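# Lower the cover fully onto the toaster

## Task

Set the cover onto the toaster so that it sits completely down, not resting partway.

## Robot and tools

Robot: two arms, left_arm and right_arm, each ending in a parallel gripper. The fingers extend along the gripper's +z axis and close along its y axis. end_effector_position is the spot between the finger pads, roughly 1 cm short of the tips. Something may now and then pull briefly on a held part.

Scene frame: origin at table-top height, midway between the two arms' nominal bases. +x points out over the table, +z up, and left_arm sits on the +y side (arm names do not match image left/right). Results report each gripper's end_effector_position in metres and end_effector_quat_wxyz in this frame. Printed positions can be a little wrong, more so at long reach. A BASES line, if present, gives calibrated base positions.

The 14-number row (shared by execute_actions and move): one flat list covering both arms, always all 14 values, each in [-1, 1]. Values 1-7 belong to left_arm and 8-14 to right_arm, each as dx, dy, dz, rx, ry, rz, opening. The first six are an offset, not a pose, measured from that arm's Hand target at the start of the action or move, along the scene frame axes. 1.0 equals 0.6 m for dx/dy/dz, or 180 degrees for the rotation; rx, ry, rz together form one rotation vector, turning about the Hand target's position. A translation longer than 1.0 gets scaled back along its direction. Opening is absolute, not an offset: +1 is fully open (0.094 m) and -1 is closed. Sending 0 is a real command, so to leave a gripper alone, repeat its current opening (see Tool commands).

execute_actions(actions, cameras): actions is a list of actions; each action is a list of up to 15 rows, one per 1/30 s control step. If fewer than 15 rows, the last row persists for the rest. Every row in an action counts from the same start pose, not from the row before. The next action starts from the new Hand target, so repeating an offset keeps moving further. An empty list only returns state and images. Results also list positions at some steps, with HELD marking steps where part of an arm's row was withheld.

move(target, speed, blend, opening_speed, blocking, cameras): target is one 14-number row, or up to 15 rows differing only in offsets; all of them count from the same starting Hand targets. The grippers travel in straight lines, both finishing together, taking at least 0.5 s and at most 10 s (then they stop short). speed is m/s, 0.002 to 0.5, default 0.25 (turning capped at twice that in rad/s), one value or one per target. blend (m) rounds corners at intermediate targets; 0 stops at each. opening_speed (0.2 or more, per second on the -1..1 scale) ramps the fingers; otherwise openings are sent at once. blocking=false returns after about 0.5 s while the move continues; then call wait or stop before any new motion. Moves do not avoid obstacles or the other arm, and grippers lag and stray more when fast or with a nearly straight arm. The move: line reports the outcome: done (at rest within 10 mm and 2 degrees), off_target, moving, held or fault, plus limits (paced = pose clipped, held = steps withheld). Done does not prove contact or its absence.

wait(seconds 0-10, cameras): lets time run with the last commands held. stop(): brakes a running move; it needs distance to slow. zoom_image(camera, region [x0,y0,x1,y1], at most 504x504 px, origin top-left) enlarges part of a camera's latest image. Cameras: cam_head_left, cam_head_right, cam_high, cam_low (896x504), cam_left_wrist, cam_right_wrist (616x616). cameras=[] returns none; omitted, null or ["all"] returns all; an unknown name invalidates the call.

finished_scene(scene): the first call only asks you to verify; the second really ends the scene and reports success. The cover must stay fully seated with no robot help.

Controller behaviour: each step it limits the commanded pose to 100 mm and 20 degrees from the measured pose, so Hand target may fall short of what you asked; plan further motion from the reported Hand target. Grippers often rest about 1 cm off in free air; that is not contact. An arm blocked by an object keeps pushing until told otherwise: send zeros for its six pose values, or command the target back behind the gripper. A pose unreachable line names an arm whose command the clearance check refused. The check does not stop grippers or wrist cameras bumping each other.

Gripping: grip_measured uses the opening scale; with nothing held it reads slightly wide. On a firm part, full force is reached about 0.11 below the first-touch reading; command well above grip_measured to release. grip_effort_nm is gripper motor effort (negative closing), not finger force. Joint torques include arm weight and noise; items 3 and 4 wrap at ±28 N m.

Motor heat: holding loads, stretching out, or pushing at unreachable poses heats motors. MOTOR HOT appears near 85 °C; at 100 °C that arm goes limp and drops (OVER-TEMPERATURE FAULT) for 30-60 s or more.

Avoid: dropping the cover or knocking anything off the table, releasing moving parts, slamming, hard hits or strong presses, and any collision or squeeze between the two arms, which can fail the scene outright. Move smoothly, set the cover down gently, and prefer fewer faults and stops.

Each tool is called after "Emit:" as name(argument=value, ...), one argument or row to a line, values as JSON.

## Session

Emit:
execute_actions(
  actions=[],
)

Scene clock: 0.00 s.
left_arm: end_effector_position=(+0.6859, +0.2742, +0.1082) grip_measured=+1.000 grip_effort_nm=n/a end_effector_quat_wxyz=(+0.188, -0.316, +0.888, +0.275) | right_arm: end_effector_position=(+0.9121, -0.3845, +0.2661) grip_measured=+1.000 grip_effort_nm=n/a end_effector_quat_wxyz=(+0.405, +0.051, +0.893, -0.187)
Joint positions: left_arm=[-0.131 2.278 2.089 -1.275 -0.672 -0.774 0.094] | right_arm=[-0.156 2.417 2.555 -0.817 0.293 -0.146 0.094]
Joint velocities: left_arm=[-0.005 -0.015 0.007 0.002 0.022 -0.066 0] | right_arm=[-0.005 -0.005 0.007 -0.012 -0.095 -0.007 0]
Joint torques (N m): no reading
Heat: left arm: hottest shoulder 29 °C; right arm: hottest shoulder 33 °C.
Hand target: left_arm +0.6933, +0.2733, +0.1226; +0.202, -0.321, +0.886, +0.268 | right_arm +0.9154, -0.3848, +0.2776; +0.416, +0.053, +0.888, -0.187
Tool commands: left_gripper/opening=+1.0 right_gripper/opening=+1.0

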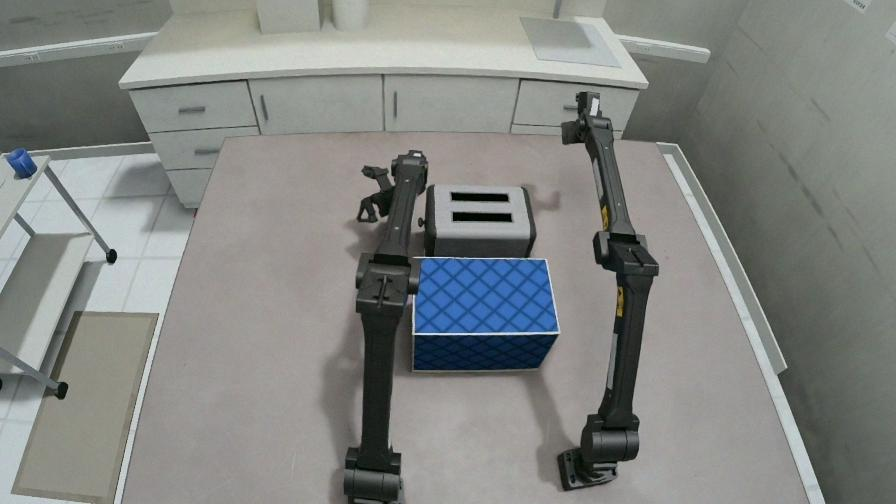

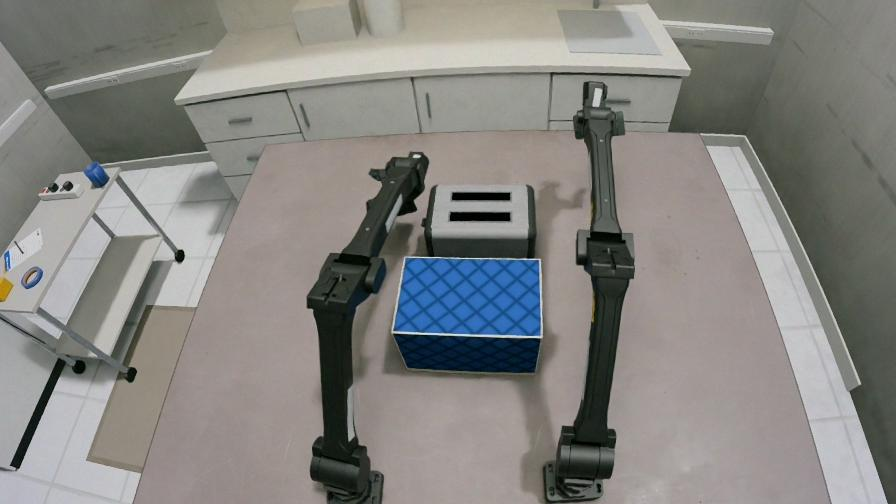

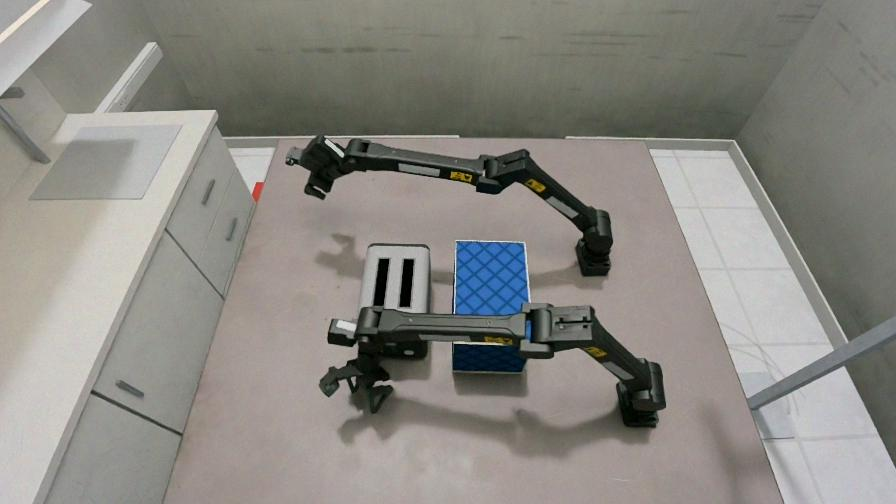

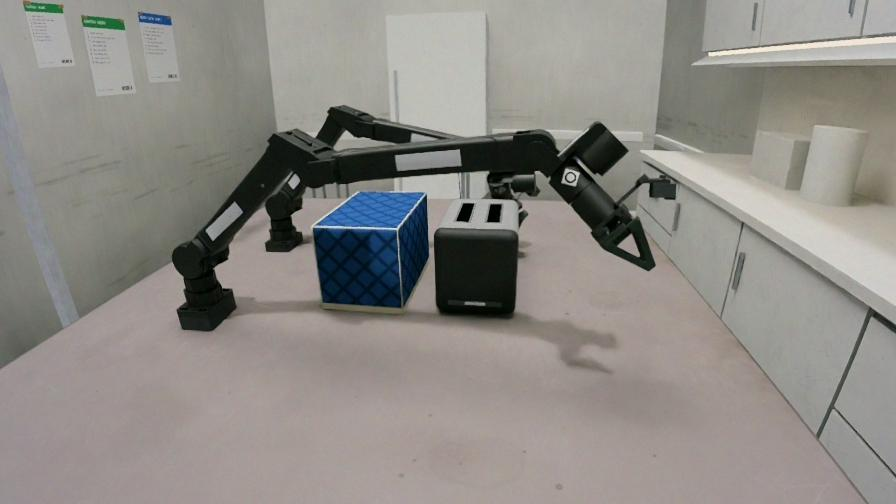

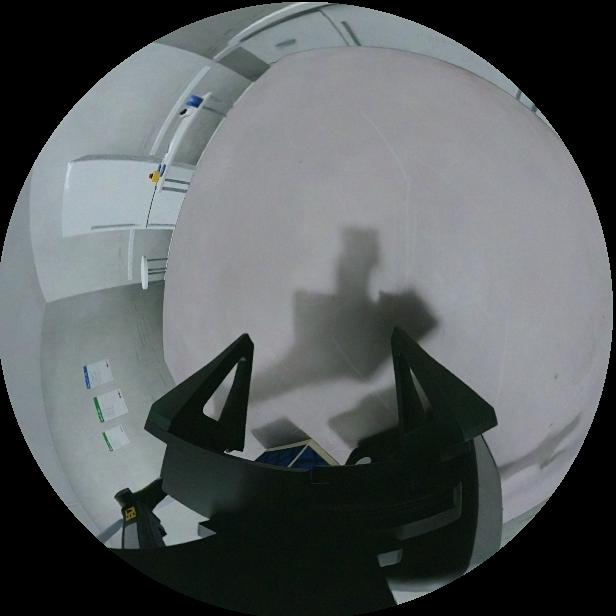

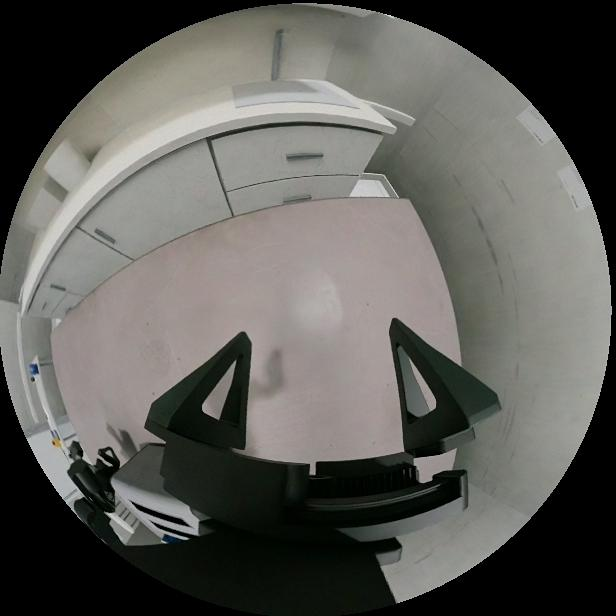

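Emit:
zoom_image(
  camera="cam_low",
  region=[290, 170, 560, 340],
)

Emit:
zoom_image(
  camera="cam_head_right",
  region=[360, 160, 600, 400],
)

Emit:
zoom_image(
  camera="cam_high",
  region=[310, 210, 570, 410],
)

Scaled by 1.867.

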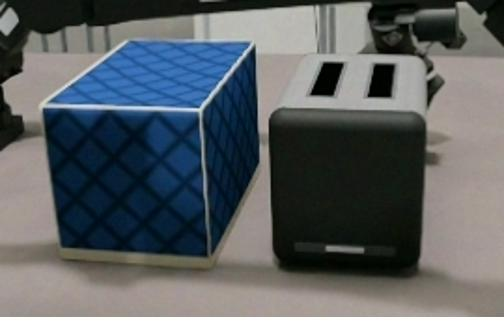

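Scaled by 2.100.

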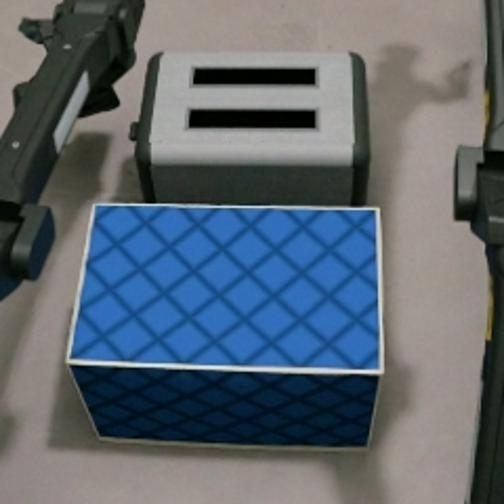

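Scaled by 1.938.

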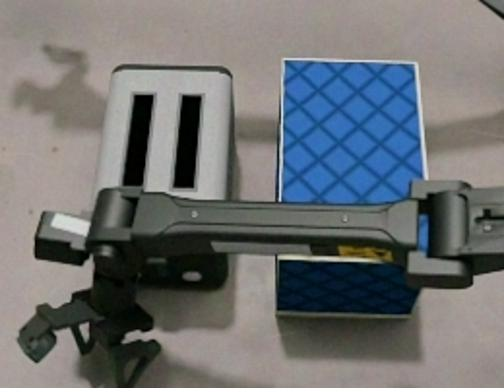

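Emit:
move(
  target=[-0.489,0.05,0.212,-0.227,-0.184,-0.751,1,-0.859,0.138,-0.046,0.155,-0.025,0.59,1],
)

Scene clock: 44.73 s.
left_arm: end_effector_position=(+0.3984, +0.2938, +0.2362) grip_measured=+1.000 grip_effort_nm=-0.002 end_effector_quat_wxyz=(+0.401, +0.537, +0.657, -0.344) | right_arm: end_effector_position=(+0.4068, -0.3016, +0.2506) grip_measured=+1.000 grip_effort_nm=-0.002 end_effector_quat_wxyz=(+0.380, -0.523, +0.696, +0.313)
Joint positions: left_arm=[0.424 1.67 1.305 -1.675 1.054 2.074 0.094] | right_arm=[-0.579 1.595 1.232 -1.671 -0.957 -2.075 0.094]
Joint velocities: left_arm=[0.005 -0.015 0.002 0.012 -0.037 -0.022 0] | right_arm=[-0.005 0.005 -0.027 -0.002 -0.037 0.095 0]
Joint torques (N m): left_arm=[0.91 -16.97 8.25 -1.13 0.41 0.16] | right_arm=[-1.79 -11.22 6.65 -0.79 -0.37 -0.06]
Heat: left arm: hottest shoulder 36 °C; right arm: hottest shoulder 37 °C.
Hand target: left_arm +0.4011, +0.3027, +0.2535; +0.404, +0.576, +0.583, -0.408 | right_arm +0.3996, -0.3048, +0.2546; +0.399, -0.581, +0.581, +0.407
Off the commanded pose: left_arm 0.017 m, 12 deg | right_arm 0.007 m, 19 deg.
joint sent to its limit (left arm) — joint 4 (wrist pitch), lower limit; joint 6 (wrist roll), upper limit. The joint targets are off in position and orientation.
joint sent to its limit (right arm) — joint 4 (wrist pitch), lower limit; joint 6 (wrist roll), lower limit. The joint targets are off in position and orientation.
move: off_target (left_arm, right_arm)

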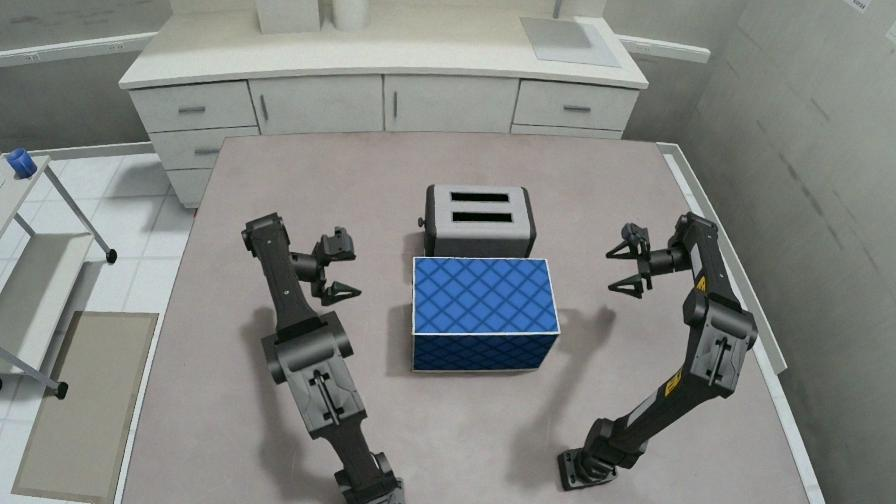

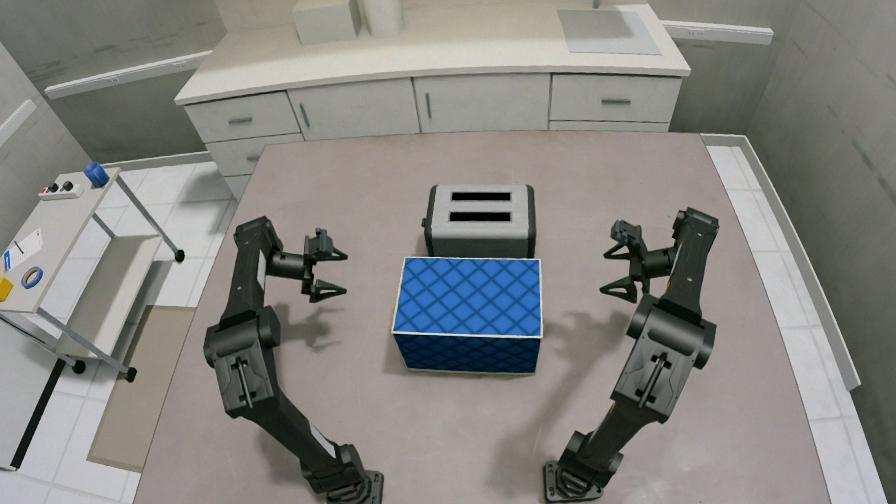

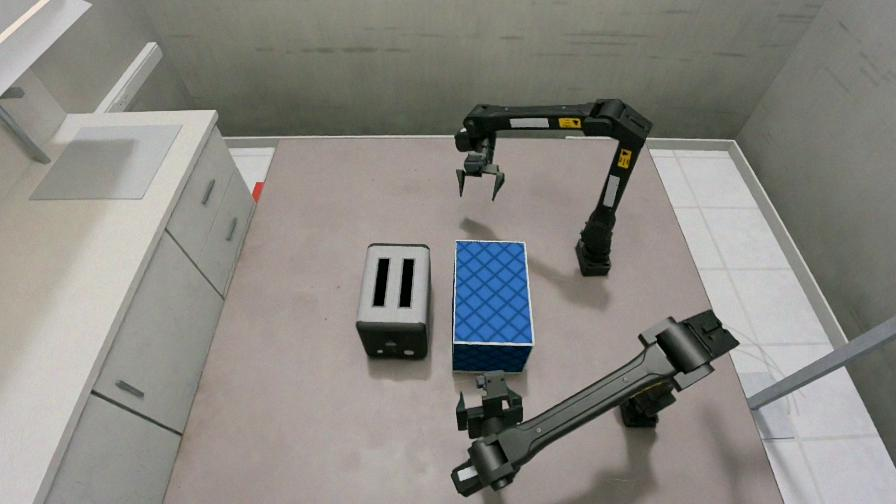

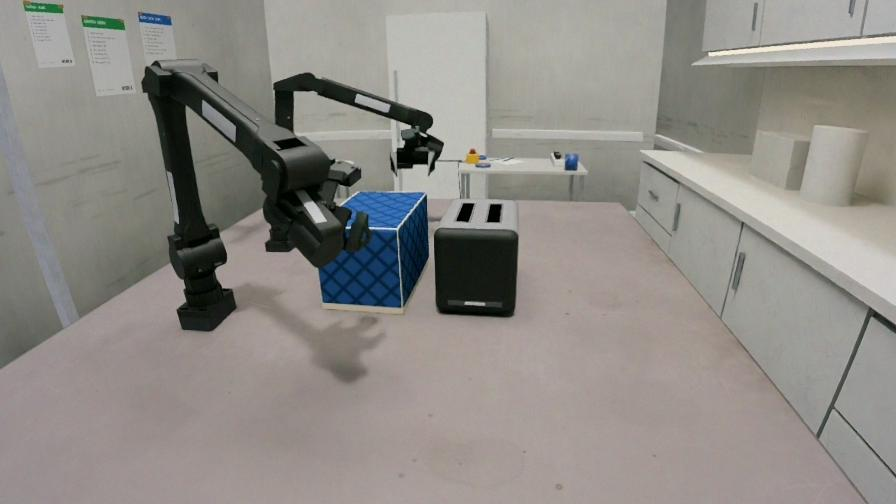

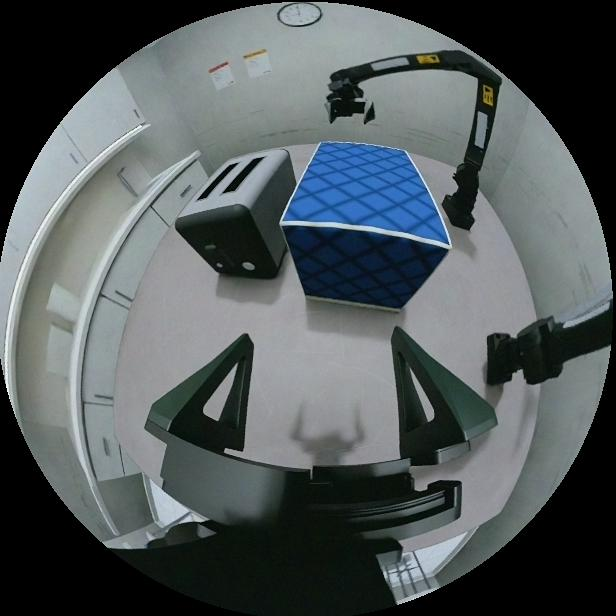

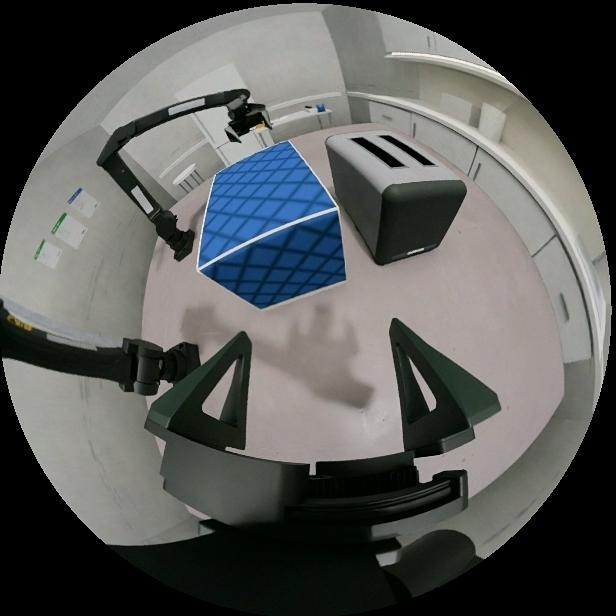

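Emit:
move(
  target=[0.415,-0.07,0.19,0,0,0,1,0.415,0.07,0.19,0,0,0,1],
  cameras=["cam_high","cam_head_right"],
)

Emit:
move(
  target=[0,0,-0.38,0,0,0,1,0,0,-0.38,0,0,0,1],
)

Scene clock: 59.43 s.
left_arm: end_effector_position=(+0.6422, +0.2626, +0.3641) grip_measured=+1.000 grip_effort_nm=-0.002 end_effector_quat_wxyz=(+0.473, +0.518, +0.629, -0.334) | right_arm: end_effector_position=(+0.6356, -0.2645, +0.3664) grip_measured=+1.000 grip_effort_nm=-0.002 end_effector_quat_wxyz=(+0.470, -0.525, +0.638, +0.311)
Joint positions: left_arm=[0.242 2.118 2.283 -1.678 1.234 1.584 0.094] | right_arm=[-0.355 1.972 2.017 -1.672 -1.196 -1.735 0.094]
Joint velocities: left_arm=[-0.015 -0.005 -0.012 -0.007 -0.007 -0.022 0] | right_arm=[-0.015 0.005 -0.007 -0.002 -0.081 -0.051 0]
Joint torques (N m): left_arm=[-0.44 -21.89 10.35 -0.42 0.82 -0.1] | right_arm=[-0.26 -13.63 14.01 -0.21 -0.86 0.29]
Heat: left arm: hottest shoulder 35 °C; right arm: hottest shoulder 36 °C.
Hand target: left_arm +0.6491, +0.2572, +0.3692; +0.402, +0.577, +0.580, -0.411 | right_arm +0.6493, -0.2632, +0.3682; +0.402, -0.581, +0.579, +0.408
Off the commanded pose: left_arm 0.009 m, 14 deg | right_arm 0.013 m, 16 deg.
joint sent to its limit (left arm) — joint 4 (wrist pitch), lower limit. The joint targets are off in position and orientation.
joint sent to its limit (right arm) — joint 4 (wrist pitch), lower limit. The joint targets are off in orientation, not in position.
move: off_target (left_arm, right_arm)
Images, in order (width x height): cam_head_right 896x504, cam_high 896x504.

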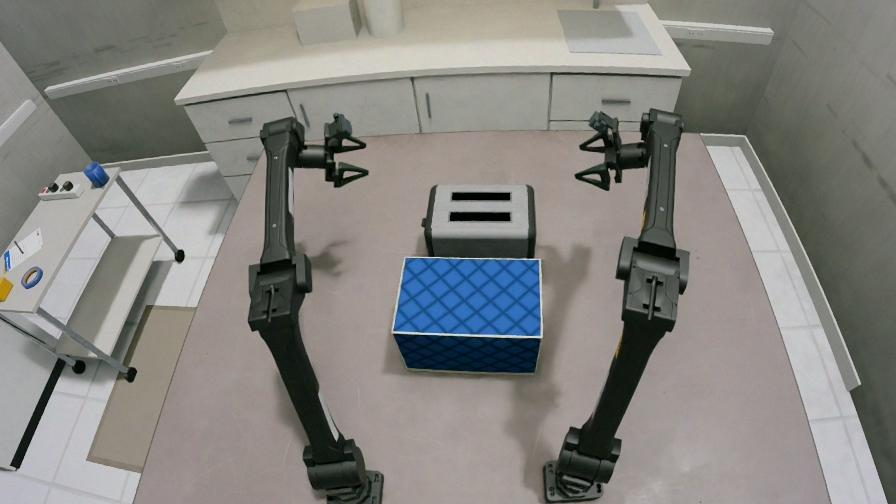

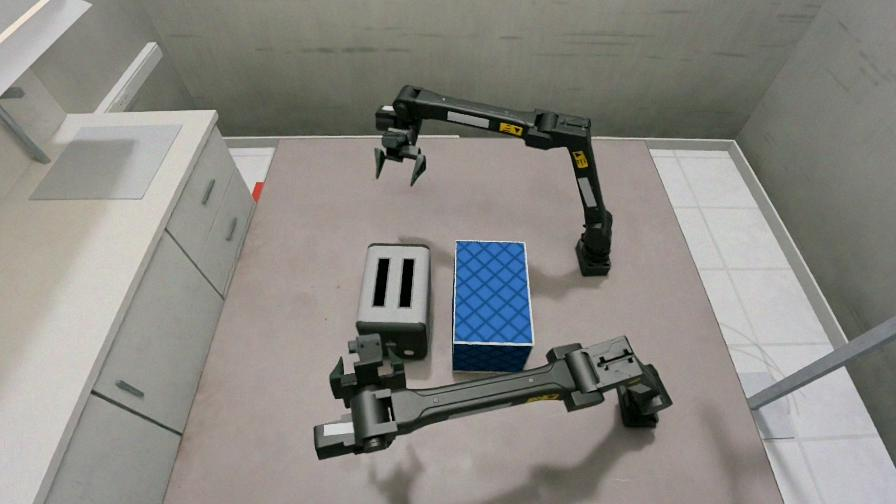

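Scene clock: 61.20 s.
left_arm: end_effector_position=(+0.6469, +0.2677, +0.1400) grip_measured=+1.000 grip_effort_nm=-0.012 end_effector_quat_wxyz=(+0.420, +0.553, +0.614, -0.375) | right_arm: end_effector_position=(+0.6426, -0.2682, +0.1489) grip_measured=+1.000 grip_effort_nm=0.002 end_effector_quat_wxyz=(+0.417, -0.561, +0.615, +0.364)
Joint positions: left_arm=[0.242 2.373 2.147 -1.682 1.172 1.938 0.094] | right_arm=[-0.35 2.271 1.931 -1.672 -1.128 -2.075 0.094]
Joint velocities: left_arm=[-0.005 -0.005 0.002 -0.027 -0.022 0.037 0] | right_arm=[-0.005 -0.015 0.022 -0.002 -0.037 -0.081 0]
Joint torques (N m): left_arm=[-0.91 -25.52 8.43 -0.79 0.5 0.14] | right_arm=[0.15 -16.38 9.35 -0.65 -0.42 -0.06]
Heat: left arm: hottest shoulder 35 °C; right arm: hottest shoulder 36 °C.
Hand target: left_arm +0.6513, +0.2610, +0.1415; +0.402, +0.576, +0.582, -0.409 | right_arm +0.6465, -0.2618, +0.1390; +0.401, -0.581, +0.579, +0.408
Off the commanded pose: left_arm 0.011 m, 7 deg | right_arm 0.012 m, 7 deg.
joint sent to its limit (left arm) — joint 4 (wrist pitch), lower limit. The joint targets are off in position and orientation.
joint sent to its limit (right arm) — joint 4 (wrist pitch), lower limit; joint 6 (wrist roll), lower limit. The joint targets are off in position and orientation.
move: off_target (left_arm, right_arm)

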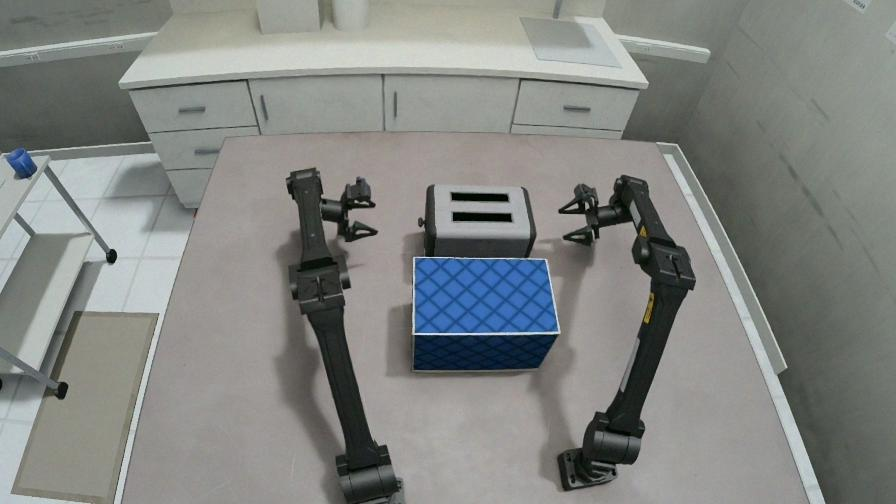

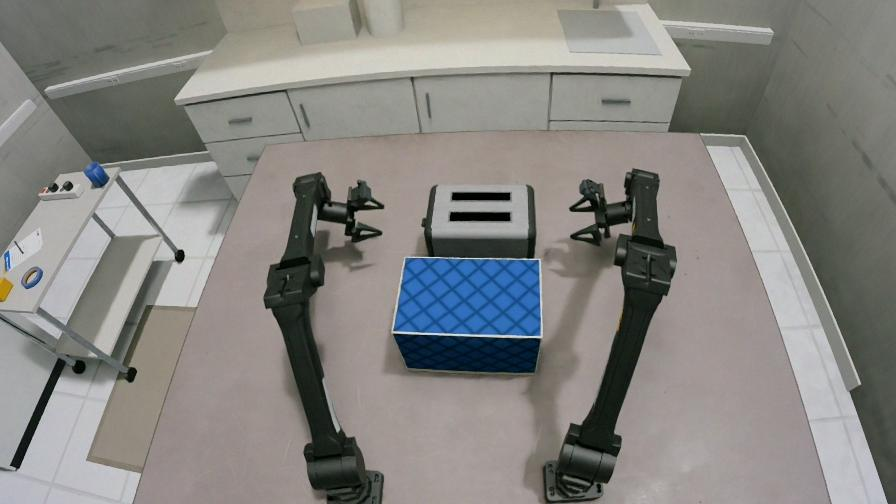

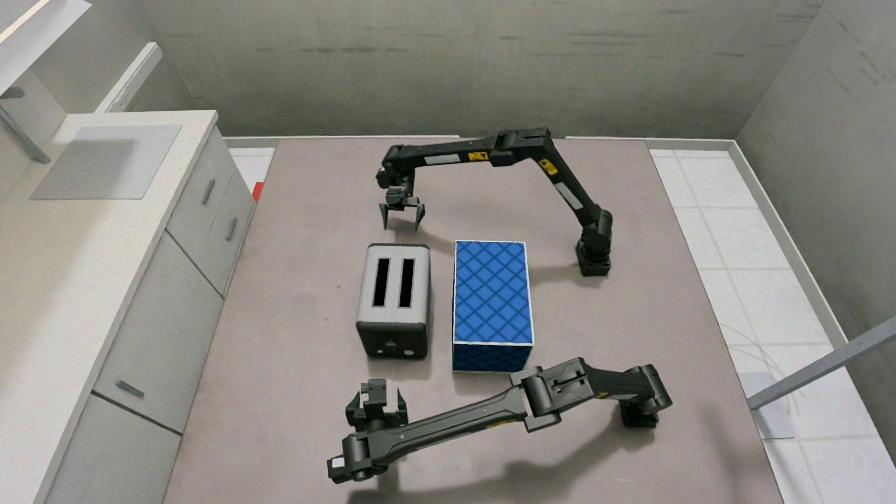

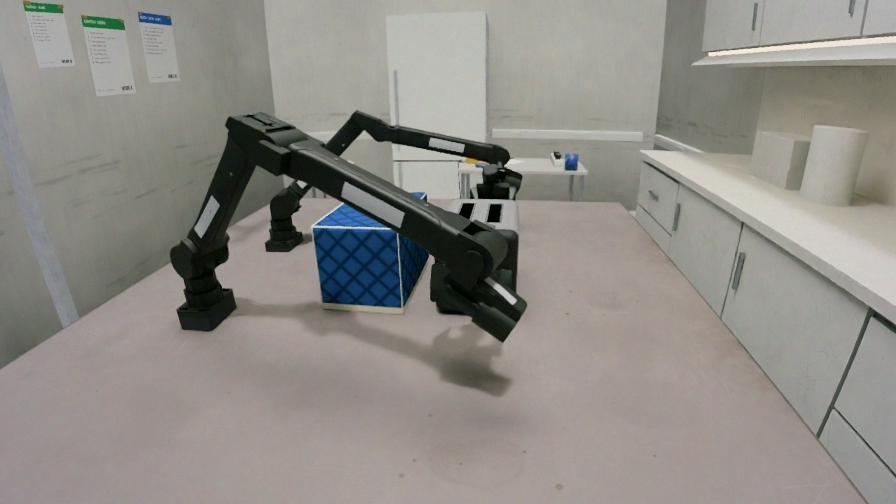

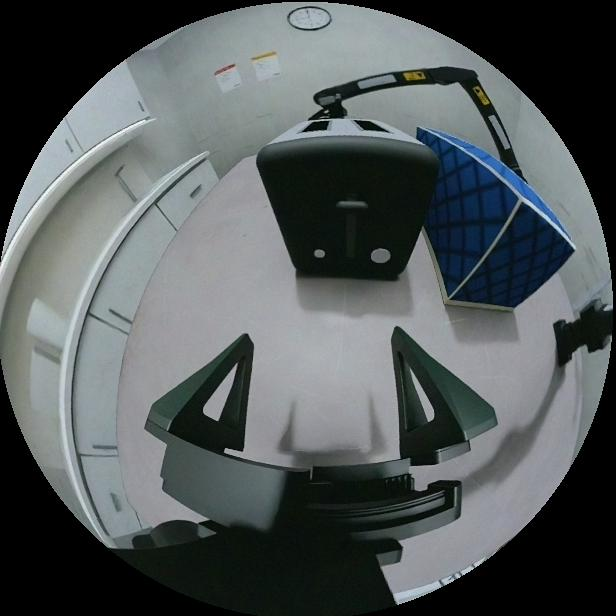

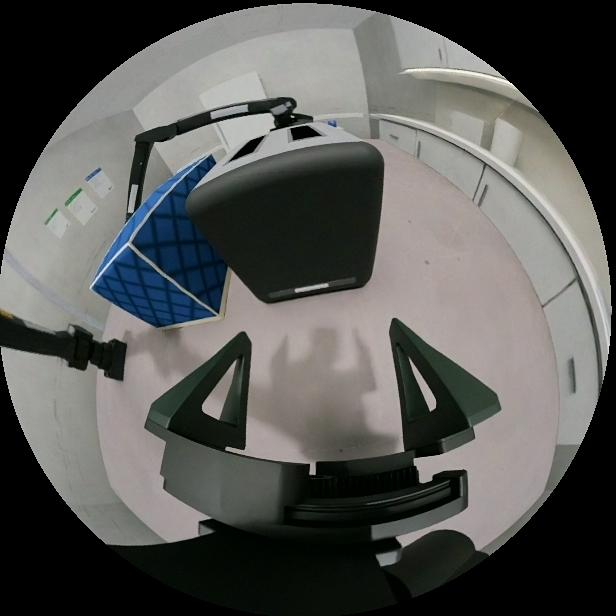

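Emit:
move(
  target=[-0.46,-0.01,0.0,0,0,0,1,-0.45,0.01,0,0,0,0,1],
)

Scene clock: 73.27 s.
left_arm: end_effector_position=(+0.3726, +0.2485, +0.1313) grip_measured=+1.000 grip_effort_nm=0.002 end_effector_quat_wxyz=(+0.379, +0.544, +0.642, -0.385) | right_arm: end_effector_position=(+0.3804, -0.2523, +0.1385) grip_measured=+1.000 grip_effort_nm=-0.017 end_effector_quat_wxyz=(+0.363, -0.530, +0.679, +0.356)
Joint positions: left_arm=[0.345 1.767 1.102 -1.442 1.065 2.075 0.094] | right_arm=[-0.5 1.698 0.998 -1.404 -0.976 -2.076 0.094]
Joint velocities: left_arm=[-0.015 -0.005 -0.007 -0.012 0.007 0.022 0] | right_arm=[-0.005 -0.005 0.002 0.017 0.11 -0.037 0]
Joint torques (N m): left_arm=[1.03 -16.91 5.16 -0.44 0.4 0.14] | right_arm=[-2.14 -10.93 5.01 -0.38 -0.35 -0.07]
Heat: left arm: hottest shoulder 35 °C; right arm: hottest shoulder 38 °C.
Hand target: left_arm +0.3743, +0.2565, +0.1385; +0.403, +0.576, +0.583, -0.408 | right_arm +0.3768, -0.2567, +0.1419; +0.400, -0.581, +0.580, +0.408
Off the commanded pose: left_arm 0.012 m, 9 deg | right_arm 0.005 m, 15 deg.
joint sent to its limit (left arm) — joint 6 (wrist roll), upper limit. The joint targets are off in orientation, not in position.
joint sent to its limit (right arm) — joint 6 (wrist roll), lower limit. The joint targets are off in orientation, not in position.
move: off_target (left_arm, right_arm)

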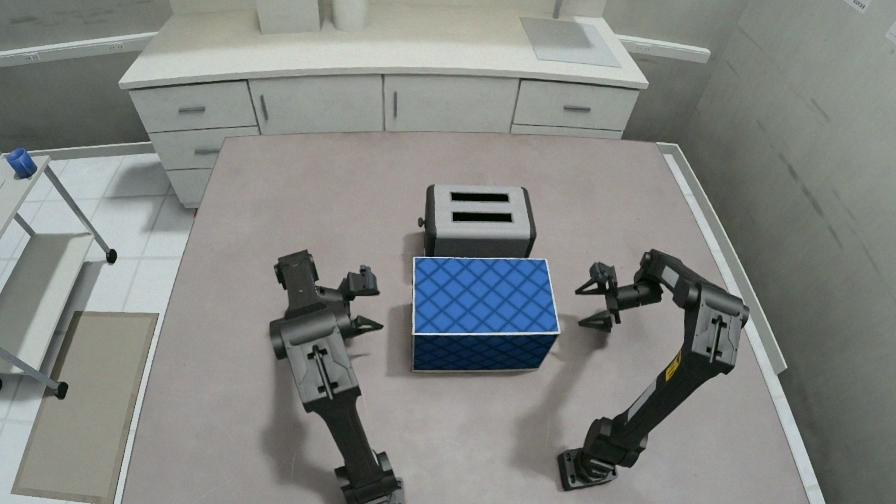

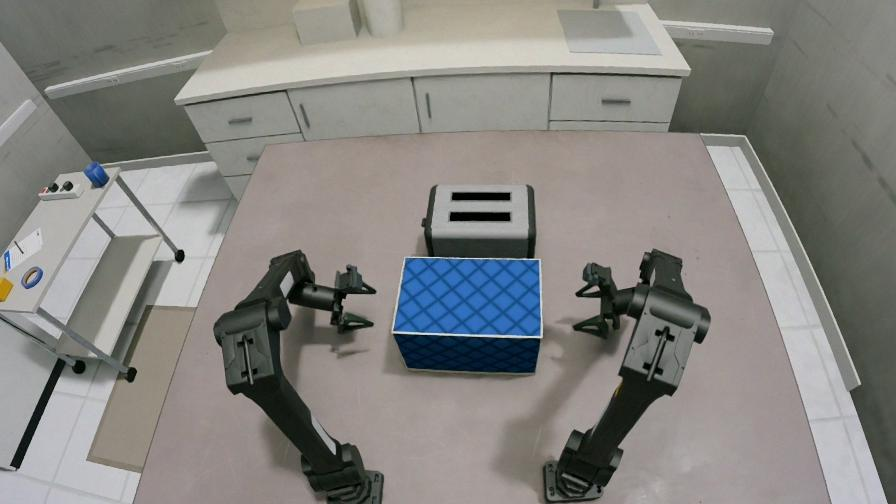

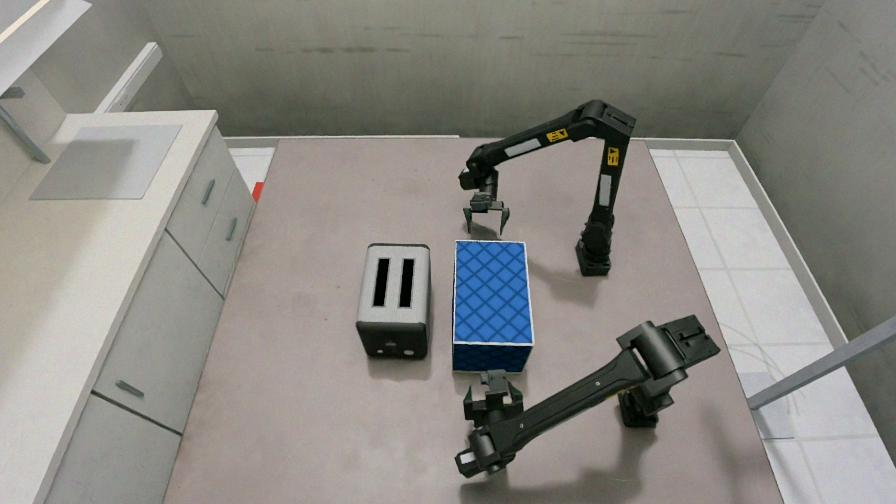

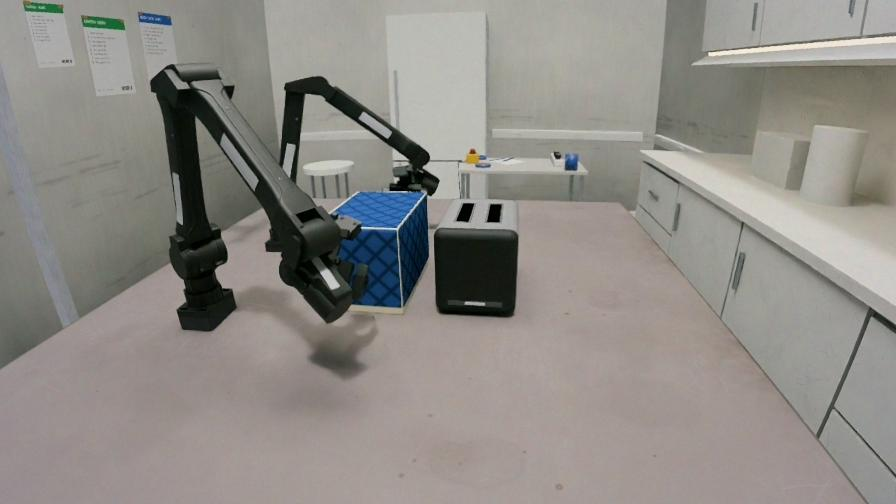

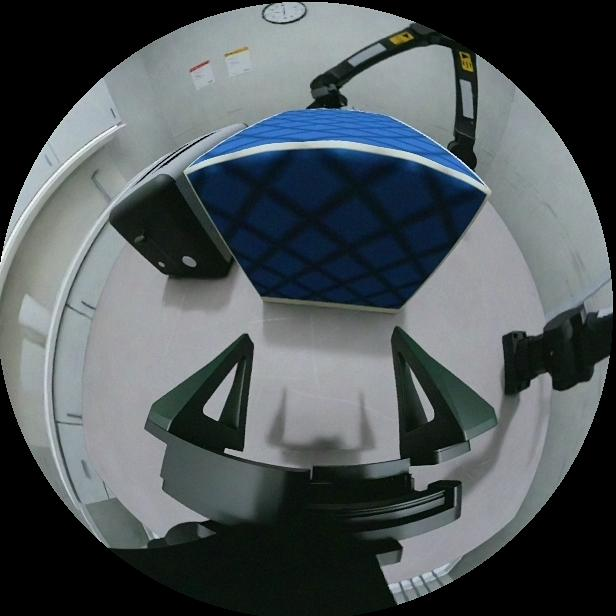

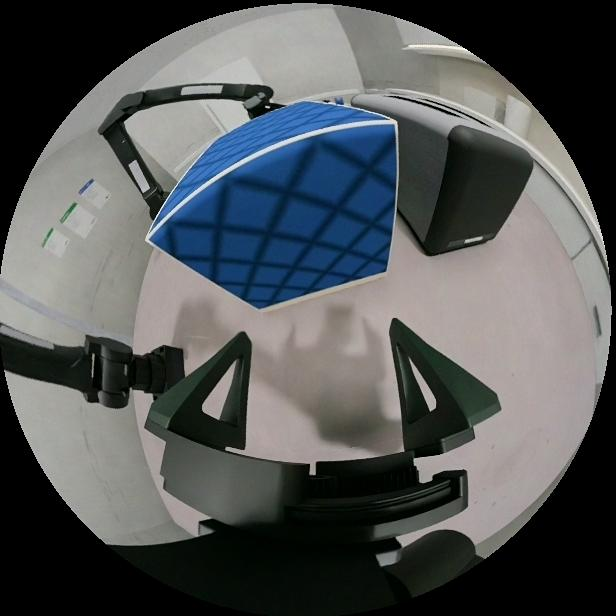

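Emit:
move(
  target=[-0.012,-0.11,0.02,0,0,0,1,-0.015,0.11,0.01,0,0,0,1],
  speed=0.1,
)

Scene clock: 83.87 s.
left_arm: end_effector_position=(+0.3647, +0.1960, +0.1404) grip_measured=+1.000 grip_effort_nm=-0.002 end_effector_quat_wxyz=(+0.392, +0.557, +0.606, -0.412) | right_arm: end_effector_position=(+0.3707, -0.1953, +0.1438) grip_measured=+1.000 grip_effort_nm=-0.007 end_effector_quat_wxyz=(+0.383, -0.549, +0.638, +0.381)
Joint positions: left_arm=[0.236 1.742 1.06 -1.421 1.148 2.075 0.094] | right_arm=[-0.38 1.659 0.926 -1.356 -1.071 -2.076 0.094]
Joint velocities: left_arm=[-0.015 -0.005 -0.002 0.012 0.022 0.007 0] | right_arm=[0.005 -0.005 0.007 0.007 -0.051 -0.022 0]
Joint torques (N m): left_arm=[-1.14 -16.56 5.14 -0.4 0.7 0.17] | right_arm=[0.15 -10.64 4.85 -0.39 -0.73 -0.07]
Heat: left arm: hottest shoulder 35 °C; right arm: hottest shoulder 37 °C.
Hand target: left_arm +0.3659, +0.1909, +0.1496; +0.402, +0.575, +0.583, -0.408 | right_arm +0.3679, -0.1903, +0.1490; +0.401, -0.581, +0.579, +0.408
Off the commanded pose: left_arm 0.012 m, 4 deg | right_arm 0.007 m, 8 deg.
joint sent to its limit (left arm) — joint 6 (wrist roll), upper limit. The joint targets still meet the commanded pose.
joint sent to its limit (right arm) — joint 6 (wrist roll), lower limit. The joint targets are off in orientation, not in position.
move: off_target (left_arm, right_arm)

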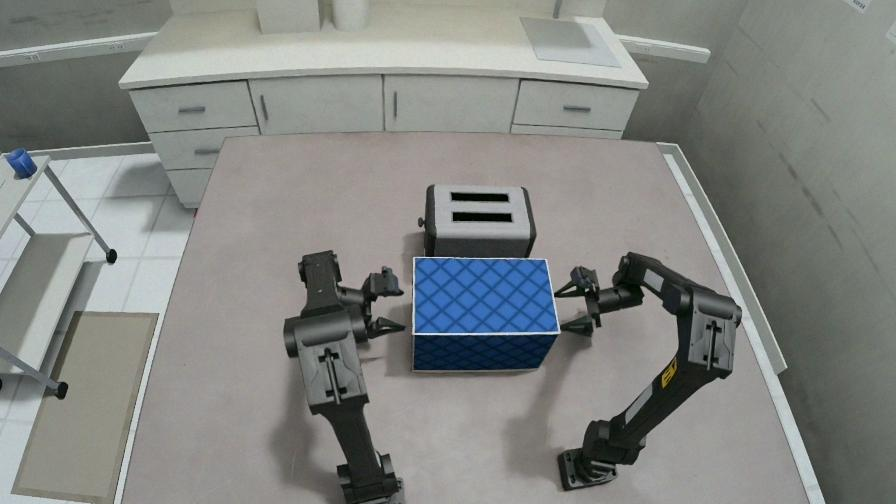

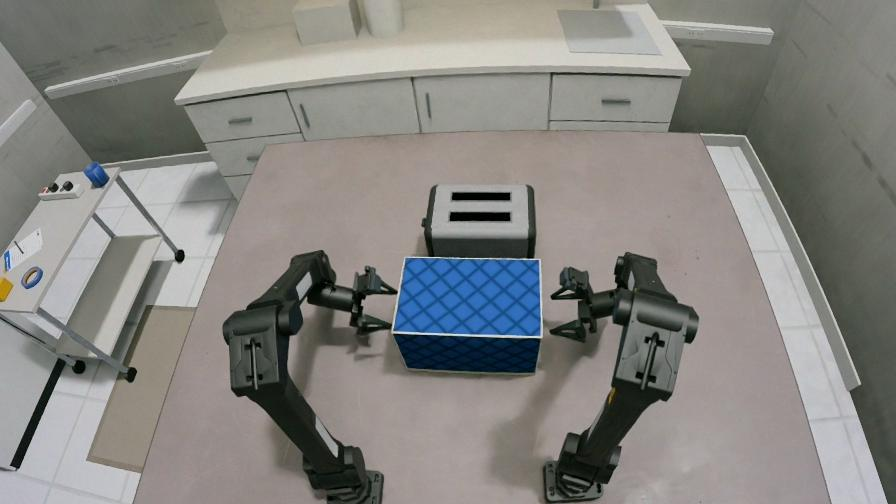

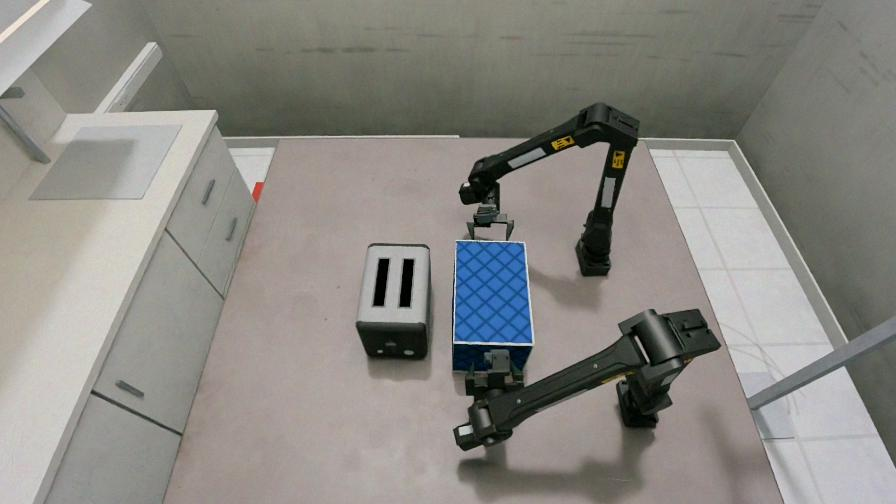

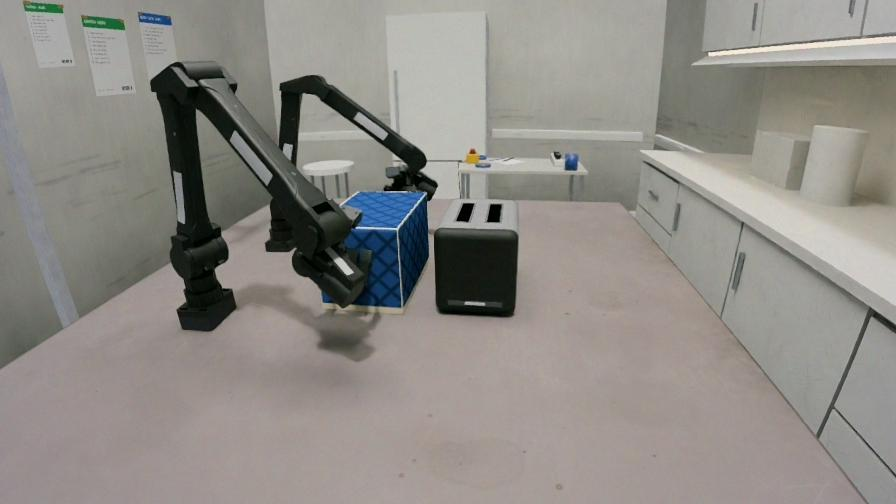

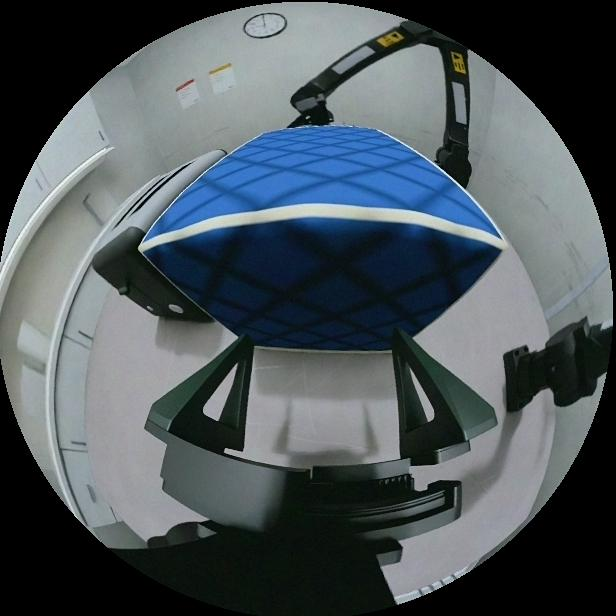

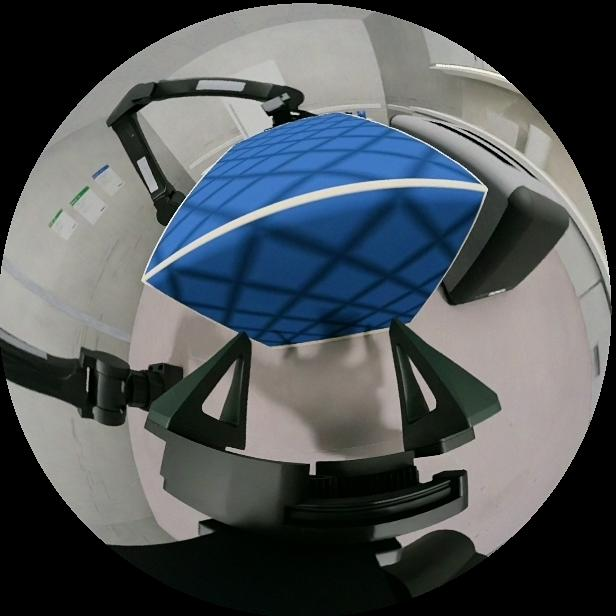

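Emit:
move(
  target=[0,-0.06,0,0,0,0,1,0,0.06,0,0,0,0,1],
  speed=0.04,
  cameras=["cam_high","cam_head_right"],
)

Scene clock: 88.67 s.
left_arm: end_effector_position=(+0.3649, +0.1623, +0.1398) grip_measured=+1.000 grip_effort_nm=-0.007 end_effector_quat_wxyz=(+0.397, +0.566, +0.591, -0.415) | right_arm: end_effector_position=(+0.3716, -0.1600, +0.1475) grip_measured=+1.000 grip_effort_nm=-0.007 end_effector_quat_wxyz=(+0.395, -0.564, +0.606, +0.397)
Joint positions: left_arm=[0.156 1.717 1.027 -1.299 1.189 1.973 0.094] | right_arm=[-0.292 1.659 0.914 -1.327 -1.133 -2.076 0.094]
Joint velocities: left_arm=[0.015 0.005 0.017 -0.012 0.022 -0.095 0] | right_arm=[-0.005 -0.005 -0.002 -0.012 0.007 -0.051 0]
Joint torques (N m): left_arm=[-1.44 -16.03 5.11 -0.23 0.73 -0.07] | right_arm=[0.09 -9.88 4.83 -0.32 -0.76 -0.06]
Heat: left arm: hottest shoulder 34 °C; right arm: hottest shoulder 37 °C.
Hand target: left_arm +0.3653, +0.1552, +0.1493; +0.402, +0.575, +0.583, -0.409 | right_arm +0.3679, -0.1539, +0.1495; -0.402, +0.581, -0.578, -0.409
Off the commanded pose: left_arm 0.012 m, 2 deg | right_arm 0.007 m, 4 deg.
joint sent to its limit (right arm) — joint 6 (wrist roll), lower limit. The joint targets are off in orientation, not in position.
move: off_target (left_arm, right_arm)
Images, in order (width x height): cam_head_right 896x504, cam_high 896x504.

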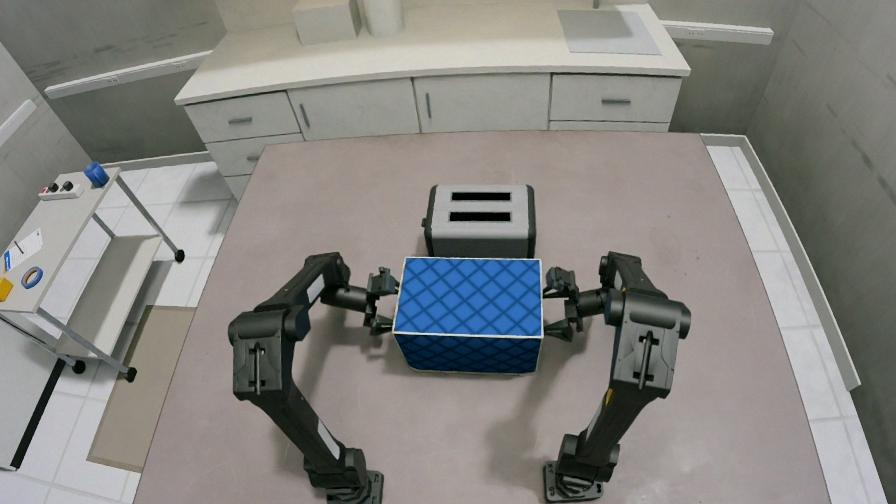

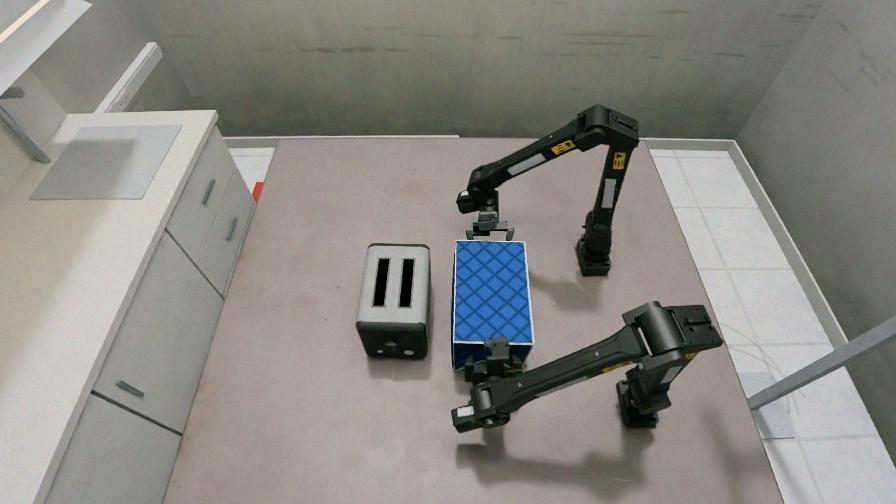

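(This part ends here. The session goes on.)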